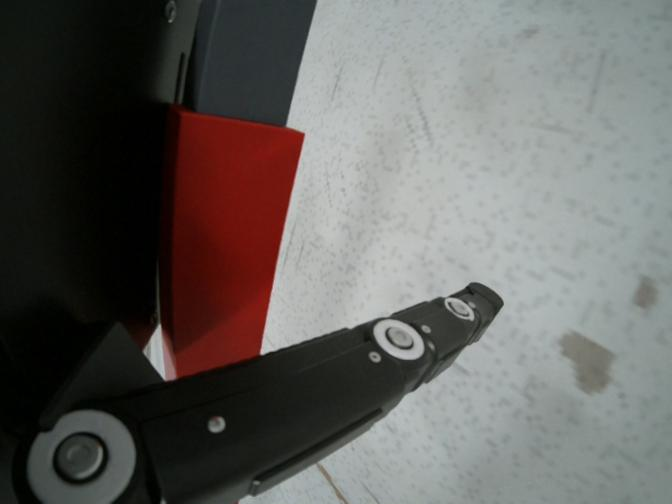

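Emit:
{"op": "move", "data": {"arm8": {"target": [0.96, -0.165, 0.81, -0.482, 0.871, -0.031, 0.088], "speed": 0.12}}}

Emit:
{"op": "move", "data": {"arm8": {"target": [0.97, -0.20, 0.92, -0.482, 0.871, -0.031, 0.088], "speed": 0.2}, "cameras": ["arm8_cam_wrist", "cam_high", "arm7_cam_wrist"]}}

Scene clock: 2165.43 s.
Joint torques (N m): arm1=[2.96 1.55 10.25 1.88 0.08 -0.03] | arm2=[0.32 7.88 6.02 1.77 -0.05 -0.21] | arm3=[-2.08 1.26 8.05 1.33 0.05 -0.16] | arm4=[-0.15 1.61 8.9 1.68 0.04 -0.14] | arm5=[-1.03 2.9 9.66 2.36 -0.03 -0.07] | arm6=[0.38 1.38 8.25 2.1 0.15 0.06] | arm7=[0.09 -12.57 1.02 1.68 -0.14 -0.03] | arm8=[-1.08 -6.65 6.78 1.11 -0.05 -0.25]
Motor temperatures (°C): arm1=[28 25 60 27 24 27] | arm2=[27 28 45 26 24 23] | arm3=[31 26 40 24 25 26] | arm4=[26 29 39 24 26 24] | arm5=[27 25 40 25 25 22] | arm6=[23 24 57 26 25 26] | arm7=[26 31 31 27 28 23] | arm8=[25 35 38 27 25 24]
Heat: arm1: hottest joint3_rad 60 °C; arm2: hottest joint3_rad 45 °C; arm3: hottest joint3_rad 40 °C; arm4: hottest joint3_rad 39 °C; arm5: hottest joint3_rad 40 °C; arm6: hottest joint3_rad 57 °C; arm7: hottest joint2_rad 31 °C; arm8: hottest joint3_rad 38 °C.
move: arm8 done
Joint velocities: within noise
arm1.joint_positions: joint1_rad=-0.013 joint2_rad=+0.648 joint3_rad=+1.310 joint4_rad=-1.216 joint5_rad=-0.003 joint6_rad=-1.009 hand_little=+1.000 hand_ring=+1.000 hand_middle=+1.000 hand_index=+1.000 hand_thumb_turn=+1.000 hand_thumb_bend=+1.000 hand_force_limit=+1.000 hand_speed=+0.400
arm1.joint_status: not commanded
arm1.hand_stopped_by: target,target,target,target,target,target
arm1.little_load_n: 0.0
arm1.ring_load_n: 0.0
arm1.middle_load_n: 0.0
arm1.index_load_n: 0.0
arm1.thumb_bend_load_n: 0.0
arm1.thumb_turn_load_n: 0.0
arm1.hand: x=+1.1534 y=+0.0315 z=+1.2416 quat_wxyz=(-0.474, +0.247, +0.835, -0.128)
arm1.hand_target: x=+1.1520 y=+0.0280 z=+1.2642 quat_wxyz=(-0.496, +0.242, +0.823, -0.138)
arm1.hand_status: not commanded
arm2, arm3, arm4, arm5, arm6, arm7: as last shown
arm5.index_load_n: -0.5
arm7.thumb_turn_load_n: -0.5
arm8.joint_positions: joint1_rad=-0.180 joint2_rad=+1.361 joint3_rad=+0.630 joint4_rad=+0.199 joint5_rad=+0.048 joint6_rad=-0.094 hand_little=+1.000 hand_ring=+1.000 hand_middle=+1.000 hand_index=+1.000 hand_thumb_turn=-1.000 hand_thumb_bend=+1.000 hand_force_limit=+0.200 hand_speed=-0.300
arm8.joint_status: not commanded
arm8.hand_stopped_by: target,target,target,target,target,target
arm8.little_load_n: 0.0
arm8.ring_load_n: 0.0
arm8.middle_load_n: 0.0
arm8.index_load_n: 0.0
arm8.thumb_bend_load_n: 0.0
arm8.thumb_turn_load_n: 0.5
arm8.hand: x=+0.9527 y=-0.1589 z=+0.8107 quat_wxyz=(-0.487, +0.869, -0.028, +0.084)
arm8.hand_target: x=+0.9599 y=-0.1649 z=+0.8099 quat_wxyz=(-0.482, +0.871, -0.031, +0.088)
arm8.hand_status: done (0.010 m and 0.9 deg from the pose sent, 0.039 m and 0.1 deg at the start)
pictures: none

Scene clock: 2166.77 s.
Joint torques (N m): arm1=[2.96 1.49 10.29 1.92 0.09 -0.02] | arm2=[0.26 7.88 6.02 1.77 -0.06 -0.22] | arm3=[-0.44 1.03 8.05 1.25 0.04 -0.11] | arm4=[-0.03 1.67 8.99 1.65 0.04 -0.15] | arm5=[-1.2 3.08 9.77 2.51 -0.07 -0.04] | arm6=[0.38 1.44 8.28 2.1 0.16 0.06] | arm7=[-0.03 -12.63 1.07 1.73 -0.14 -0.04] | arm8=[-0.97 -3.78 12.77 1.24 -0.11 -0.21]
Motor temperatures (°C): arm1=[28 25 60 27 24 27] | arm2=[27 28 45 26 24 23] | arm3=[31 26 40 24 25 26] | arm4=[26 29 39 24 26 24] | arm5=[27 25 40 25 25 22] | arm6=[23 24 57 26 25 26] | arm7=[26 31 31 27 28 23] | arm8=[25 35 38 27 25 24]
Heat: arm1: hottest joint3_rad 60 °C; arm2: hottest joint3_rad 45 °C; arm3: hottest joint3_rad 40 °C; arm4: hottest joint3_rad 39 °C; arm5: hottest joint3_rad 40 °C; arm6: hottest joint3_rad 57 °C; arm7: hottest joint2_rad 31 °C; arm8: hottest joint3_rad 38 °C.
move: arm8 off_target
Joint velocities: arm1=[within noise] | arm2=[within noise] | arm3=[within noise] | arm4=[within noise] | arm5=[-0.005 -0.044 -0.007 -0.002 -0.022 -0.037] | arm6=[within noise] | arm7=[within noise] | arm8=[within noise]
arm1, arm2, arm3, arm4, arm5, arm6, arm7: as last shown
arm5.thumb_turn_load_n: -0.5
arm7.index_load_n: 0.0
arm7.thumb_turn_load_n: 0.0
arm8.joint_positions: joint1_rad=-0.234 joint2_rad=+1.058 joint3_rad=+0.683 joint4_rad=-0.204 joint5_rad=+0.005 joint6_rad=-0.119 hand_little=+1.000 hand_ring=+1.000 hand_middle=+1.000 hand_index=+1.000 hand_thumb_turn=-1.000 hand_thumb_bend=+1.000 hand_force_limit=+0.200 hand_speed=-0.300
arm8.joint_status: not commanded
arm8.hand_stopped_by: target,target,target,target,target,target
arm8.little_load_n: 0.0
arm8.ring_load_n: 0.0
arm8.middle_load_n: 0.0
arm8.index_load_n: 0.0
arm8.thumb_bend_load_n: 0.0
arm8.thumb_turn_load_n: 0.0
arm8.hand: x=+0.9614 y=-0.2129 z=+0.8960 quat_wxyz=(-0.466, +0.881, -0.030, +0.081)
arm8.hand_target: x=+0.9699 y=-0.2009 z=+0.9202 quat_wxyz=(-0.482, +0.871, -0.031, +0.088)
arm8.hand_status: off_target (0.029 m and 2.3 deg from the pose sent, 0.118 m and 0.9 deg at the start)
pictures: arm7_cam_wrist, arm8_cam_wrist, cam_high

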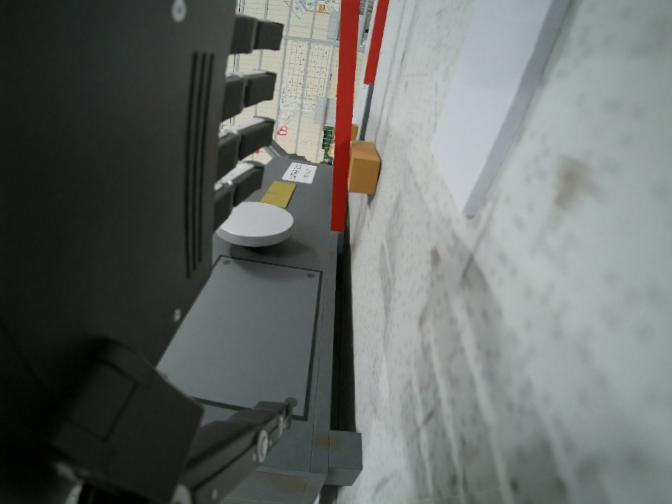

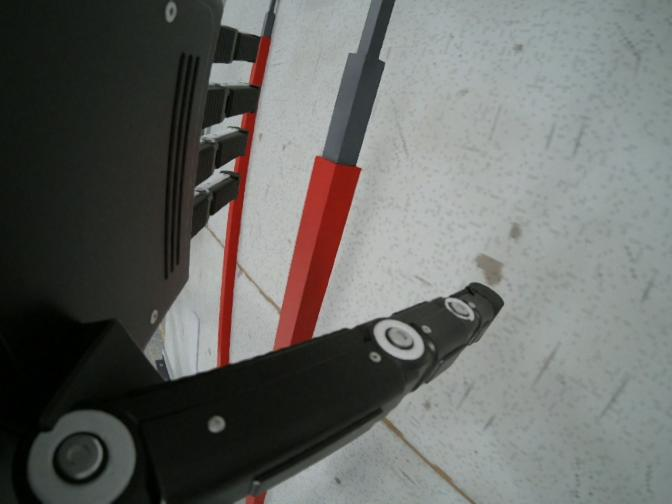

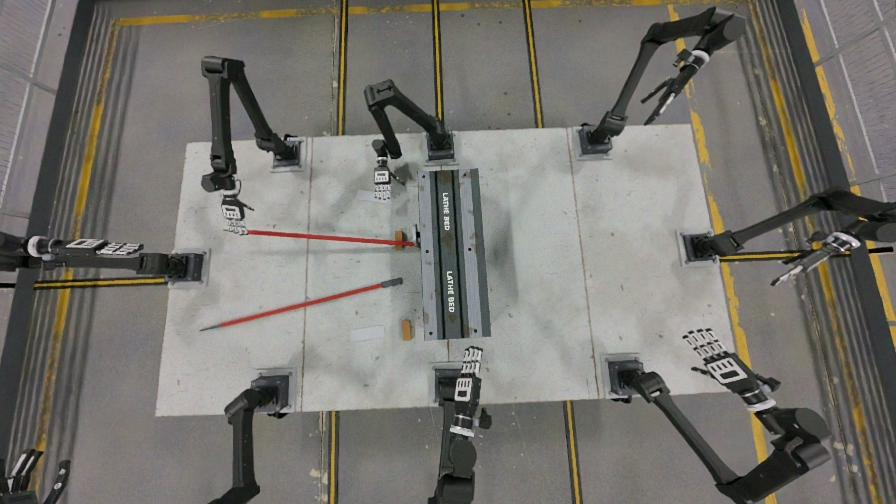

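Emit:
{"op": "move", "data": {"arm8": {"target": [1.0, -0.21, 0.98, 0.4801, -0.5192, -0.4801, -0.5192], "speed": 0.5}}}

Emit:
{"op": "move", "data": {"arm8": {"target": [1.038, -0.11, 0.95, 0.4801, -0.5192, -0.4801, -0.5192], "speed": 0.3}, "cameras": ["arm8_cam_wrist", "cam_high"]}}

Scene clock: 2199.20 s.
Joint torques (N m): arm1=[3.08 1.49 10.29 1.91 0.08 -0.03] | arm2=[0.32 7.82 6.01 1.77 -0.06 -0.21] | arm3=[-1.32 1.55 7.95 1.37 0.09 -0.12] | arm4=[0.03 1.55 8.94 1.63 0.04 -0.13] | arm5=[-0.85 2.84 9.68 2.43 -0.06 -0.07] | arm6=[0.38 1.38 8.25 2.09 0.15 0.06] | arm7=[0.03 -12.57 1.06 1.66 -0.15 -0.03] | arm8=[-0.91 -1.14 7.98 2.84 -0.1 -0.21]
Motor temperatures (°C): arm1=[28 25 60 27 24 27] | arm2=[27 28 45 26 24 23] | arm3=[31 26 40 24 25 26] | arm4=[26 29 39 24 26 24] | arm5=[27 25 40 25 25 22] | arm6=[23 24 57 26 25 26] | arm7=[26 31 31 27 28 23] | arm8=[25 33 42 25 25 24]
Heat: arm1: hottest joint3_rad 60 °C; arm2: hottest joint3_rad 45 °C; arm3: hottest joint3_rad 40 °C; arm4: hottest joint3_rad 39 °C; arm5: hottest joint3_rad 40 °C; arm6: hottest joint3_rad 57 °C; arm7: hottest joint2_rad 31 °C; arm8: hottest joint3_rad 42 °C.
move: arm8 done
Joint velocities: within noise
arm1, arm2, arm3, arm4, arm5, arm6, arm7: as last shown
arm1.thumb_bend_load_n: -0.5
arm5.ring_load_n: -0.5
arm5.index_load_n: 0.0
arm5.thumb_turn_load_n: 0.0
arm7.little_load_n: -0.5
arm8.joint_positions: joint1_rad=-0.135 joint2_rad=+0.947 joint3_rad=+0.372 joint4_rad=+0.574 joint5_rad=-0.026 joint6_rad=-1.549 hand_little=+1.000 hand_ring=+1.000 hand_middle=+1.000 hand_index=+1.000 hand_thumb_turn=-1.000 hand_thumb_bend=+1.000 hand_force_limit=+0.200 hand_speed=-0.300
arm8.joint_status: not commanded
arm8.hand_stopped_by: target,target,target,target,target,target
arm8.little_load_n: 0.0
arm8.ring_load_n: 0.0
arm8.middle_load_n: 0.0
arm8.index_load_n: 0.0
arm8.thumb_bend_load_n: 0.0
arm8.thumb_turn_load_n: 0.0
arm8.hand: x=+0.9939 y=-0.2097 z=+0.9798 quat_wxyz=(-0.483, +0.521, +0.483, +0.512)
arm8.hand_target: x=+0.9999 y=-0.2101 z=+0.9801 quat_wxyz=(-0.480, +0.519, +0.480, +0.519)
arm8.hand_status: done (0.006 m and 1.0 deg from the pose sent, 0.093 m and 89.7 deg at the start)
pictures: none

Scene clock: 2200.37 s.
Joint torques (N m): arm1=[3.02 1.61 10.25 1.89 0.08 -0.03] | arm2=[0.32 7.88 6.02 1.76 -0.06 -0.21] | arm3=[-1.44 1.2 8.4 1.43 0.11 -0.11] | arm4=[-0.26 1.61 8.92 1.69 0.05 -0.14] | arm5=[-0.62 2.96 9.76 2.33 -0.02 -0.07] | arm6=[0.32 1.44 8.25 2.09 0.15 0.07] | arm7=[0.03 -12.45 0.99 1.72 -0.15 -0.03] | arm8=[-0.73 -5.07 10.39 2.89 -0.09 -0.23]
Motor temperatures (°C): arm1=[28 25 60 27 24 27] | arm2=[27 28 45 26 24 23] | arm3=[31 26 40 24 25 26] | arm4=[26 29 39 24 26 24] | arm5=[27 25 40 25 25 22] | arm6=[23 24 57 26 25 26] | arm7=[26 31 31 27 28 23] | arm8=[25 33 42 25 25 24]
Heat: arm1: hottest joint3_rad 60 °C; arm2: hottest joint3_rad 45 °C; arm3: hottest joint3_rad 40 °C; arm4: hottest joint3_rad 39 °C; arm5: hottest joint3_rad 40 °C; arm6: hottest joint3_rad 57 °C; arm7: hottest joint2_rad 31 °C; arm8: hottest joint3_rad 42 °C.
move: arm8 off_target
Joint velocities: within noise
arm1: as last shown
arm1.index_load_n: -0.5
arm1.thumb_bend_load_n: 0.0
arm2.joint_positions: joint1_rad=+0.650 joint2_rad=+0.649 joint3_rad=+1.979 joint4_rad=-1.491 joint5_rad=+0.003 joint6_rad=-0.991 hand_little=+1.000 hand_ring=+1.000 hand_middle=+0.600 hand_index=+0.600 hand_thumb_turn=-1.000 hand_thumb_bend=+0.300 hand_force_limit=+0.600 hand_speed=+0.300
arm2.joint_status: not commanded
arm2.hand_stopped_by: target,target,target,target,target,target
arm2.little_load_n: 0.0
arm2.ring_load_n: 0.0
arm2.middle_load_n: 0.0
arm2.index_load_n: 0.0
arm2.thumb_bend_load_n: 0.0
arm2.thumb_turn_load_n: 0.0
arm2.hand: x=+0.9272 y=+0.5424 z=+1.4823 quat_wxyz=(+0.098, +0.559, -0.513, +0.644)
arm2.hand_target: x=+0.9234 y=+0.5470 z=+1.4875 quat_wxyz=(+0.100, +0.559, -0.508, +0.648)
arm2.hand_status: not commanded
arm3.joint_positions: joint1_rad=-0.143 joint2_rad=+0.630 joint3_rad=+1.453 joint4_rad=-1.273 joint5_rad=+0.068 joint6_rad=-1.049 hand_little=+1.000 hand_ring=+1.000 hand_middle=+1.000 hand_index=+1.000 hand_thumb_turn=+1.000 hand_thumb_bend=+1.000 hand_force_limit=+0.000 hand_speed=-0.800
arm3.joint_status: not commanded
arm3.hand_stopped_by: target,target,target,target,target,target
arm3.little_load_n: 0.0
arm3.ring_load_n: 0.0
arm3.middle_load_n: 0.0
arm3.index_load_n: 0.0
arm3.thumb_bend_load_n: 0.0
arm3.thumb_turn_load_n: 0.0
arm3.hand: x=-0.1053 y=+0.4353 z=+1.2896 quat_wxyz=(+0.325, +0.336, -0.778, +0.421)
arm3.hand_target: x=-0.1051 y=+0.4368 z=+1.2986 quat_wxyz=(+0.330, +0.333, -0.773, +0.428)
arm3.hand_status: not commanded
arm4.joint_positions: joint1_rad=+0.343 joint2_rad=+0.602 joint3_rad=+1.329 joint4_rad=-1.163 joint5_rad=-0.020 joint6_rad=-1.080 hand_little=+1.000 hand_ring=+1.000 hand_middle=+1.000 hand_index=+1.000 hand_thumb_turn=+1.000 hand_thumb_bend=+1.000 hand_force_limit=+0.000 hand_speed=-0.800
arm4.joint_status: not commanded
arm4.hand_stopped_by: target,target,target,target,target,target
arm4.little_load_n: 0.0
arm4.ring_load_n: 0.0
arm4.middle_load_n: 0.0
arm4.index_load_n: 0.0
arm4.thumb_bend_load_n: 0.0
arm4.thumb_turn_load_n: 0.0
arm4.hand: x=-0.8393 y=+0.4005 z=+1.2738 quat_wxyz=(+0.182, +0.559, -0.631, +0.506)
arm4.hand_target: x=-0.8397 y=+0.4016 z=+1.2840 quat_wxyz=(+0.185, +0.555, -0.626, +0.515)
arm4.hand_status: not commanded
arm5.joint_positions: joint1_rad=+0.438 joint2_rad=+0.625 joint3_rad=+1.349 joint4_rad=-1.251 joint5_rad=-0.254 joint6_rad=-0.999 hand_little=+1.000 hand_ring=+1.000 hand_middle=+1.000 hand_index=+1.000 hand_thumb_turn=+1.000 hand_thumb_bend=+1.000 hand_force_limit=+0.000 hand_speed=-0.800
arm5.joint_status: not commanded
arm5.hand_stopped_by: target,target,target,target,target,target
arm5.little_load_n: 0.0
arm5.ring_load_n: 0.0
arm5.middle_load_n: 0.0
arm5.index_load_n: 0.0
arm5.thumb_bend_load_n: 0.0
arm5.thumb_turn_load_n: 0.0
arm5.hand: x=-1.2023 y=+0.1277 z=+1.2197 quat_wxyz=(-0.345, +0.862, +0.025, +0.372)
arm5.hand_target: x=-1.2027 y=+0.1275 z=+1.2290 quat_wxyz=(-0.349, +0.856, +0.027, +0.380)
arm5.hand_status: not commanded
arm6.joint_positions: joint1_rad=-0.375 joint2_rad=+0.618 joint3_rad=+1.405 joint4_rad=-1.167 joint5_rad=+0.287 joint6_rad=-1.422 hand_little=+1.000 hand_ring=+1.000 hand_middle=+1.000 hand_index=+1.000 hand_thumb_turn=+1.000 hand_thumb_bend=+1.000 hand_force_limit=+0.000 hand_speed=-0.800
arm6.joint_status: not commanded
arm6.hand_stopped_by: target,target,target,target,target,target
arm6.little_load_n: 0.0
arm6.ring_load_n: 0.0
arm6.middle_load_n: 0.0
arm6.index_load_n: 0.0
arm6.thumb_bend_load_n: 0.0
arm6.thumb_turn_load_n: 0.0
arm6.hand: x=-0.7223 y=-0.4619 z=+1.3335 quat_wxyz=(-0.258, +0.745, +0.355, +0.501)
arm6.hand_target: x=-0.7230 y=-0.4639 z=+1.3457 quat_wxyz=(-0.267, +0.739, +0.350, +0.510)
arm6.hand_status: not commanded
arm7.joint_positions: joint1_rad=-1.372 joint2_rad=+2.077 joint3_rad=+0.496 joint4_rad=+1.545 joint5_rad=-1.321 joint6_rad=+0.003 hand_little=+1.000 hand_ring=+1.000 hand_middle=+1.000 hand_index=+1.000 hand_thumb_turn=+1.000 hand_thumb_bend=+1.000 hand_force_limit=+0.000 hand_speed=-0.800
arm7.joint_status: not commanded
arm7.hand_stopped_by: target,target,target,target,target,target
arm7.little_load_n: 0.0
arm7.ring_load_n: 0.0
arm7.middle_load_n: 0.0
arm7.index_load_n: -0.5
arm7.thumb_bend_load_n: 0.0
arm7.thumb_turn_load_n: -0.5
arm7.hand: x=+0.2887 y=-0.3715 z=+0.7687 quat_wxyz=(-0.702, +0.712, -0.011, -0.008)
arm7.hand_target: x=+0.2900 y=-0.3700 z=+0.7750 quat_wxyz=(-0.704, +0.710, +0.000, +0.000)
arm7.hand_status: not commanded
arm8.joint_positions: joint1_rad=-0.211 joint2_rad=+1.376 joint3_rad=+0.529 joint4_rad=+0.799 joint5_rad=-0.102 joint6_rad=-1.550 hand_little=+1.000 hand_ring=+1.000 hand_middle=+1.000 hand_index=+1.000 hand_thumb_turn=-1.000 hand_thumb_bend=+1.000 hand_force_limit=+0.200 hand_speed=-0.300
arm8.joint_status: not commanded
arm8.hand_stopped_by: target,target,target,target,target,target
arm8.little_load_n: 0.0
arm8.ring_load_n: 0.0
arm8.middle_load_n: 0.0
arm8.index_load_n: 0.0
arm8.thumb_bend_load_n: 0.0
arm8.thumb_turn_load_n: 0.5
arm8.hand: x=+1.0288 y=-0.1242 z=+0.9255 quat_wxyz=(-0.472, +0.534, +0.493, +0.499)
arm8.hand_target: x=+1.0376 y=-0.1115 z=+0.9502 quat_wxyz=(-0.480, +0.519, +0.480, +0.519)
arm8.hand_status: off_target (0.030 m and 3.4 deg from the pose sent, 0.113 m and 1.0 deg at the start)

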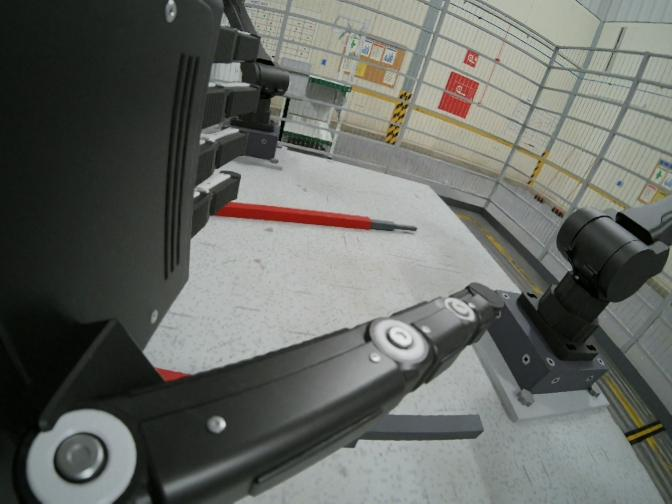

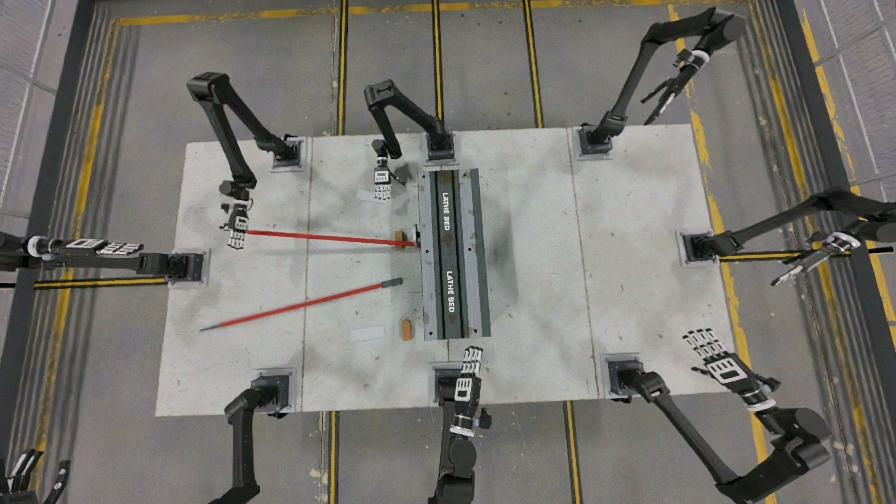

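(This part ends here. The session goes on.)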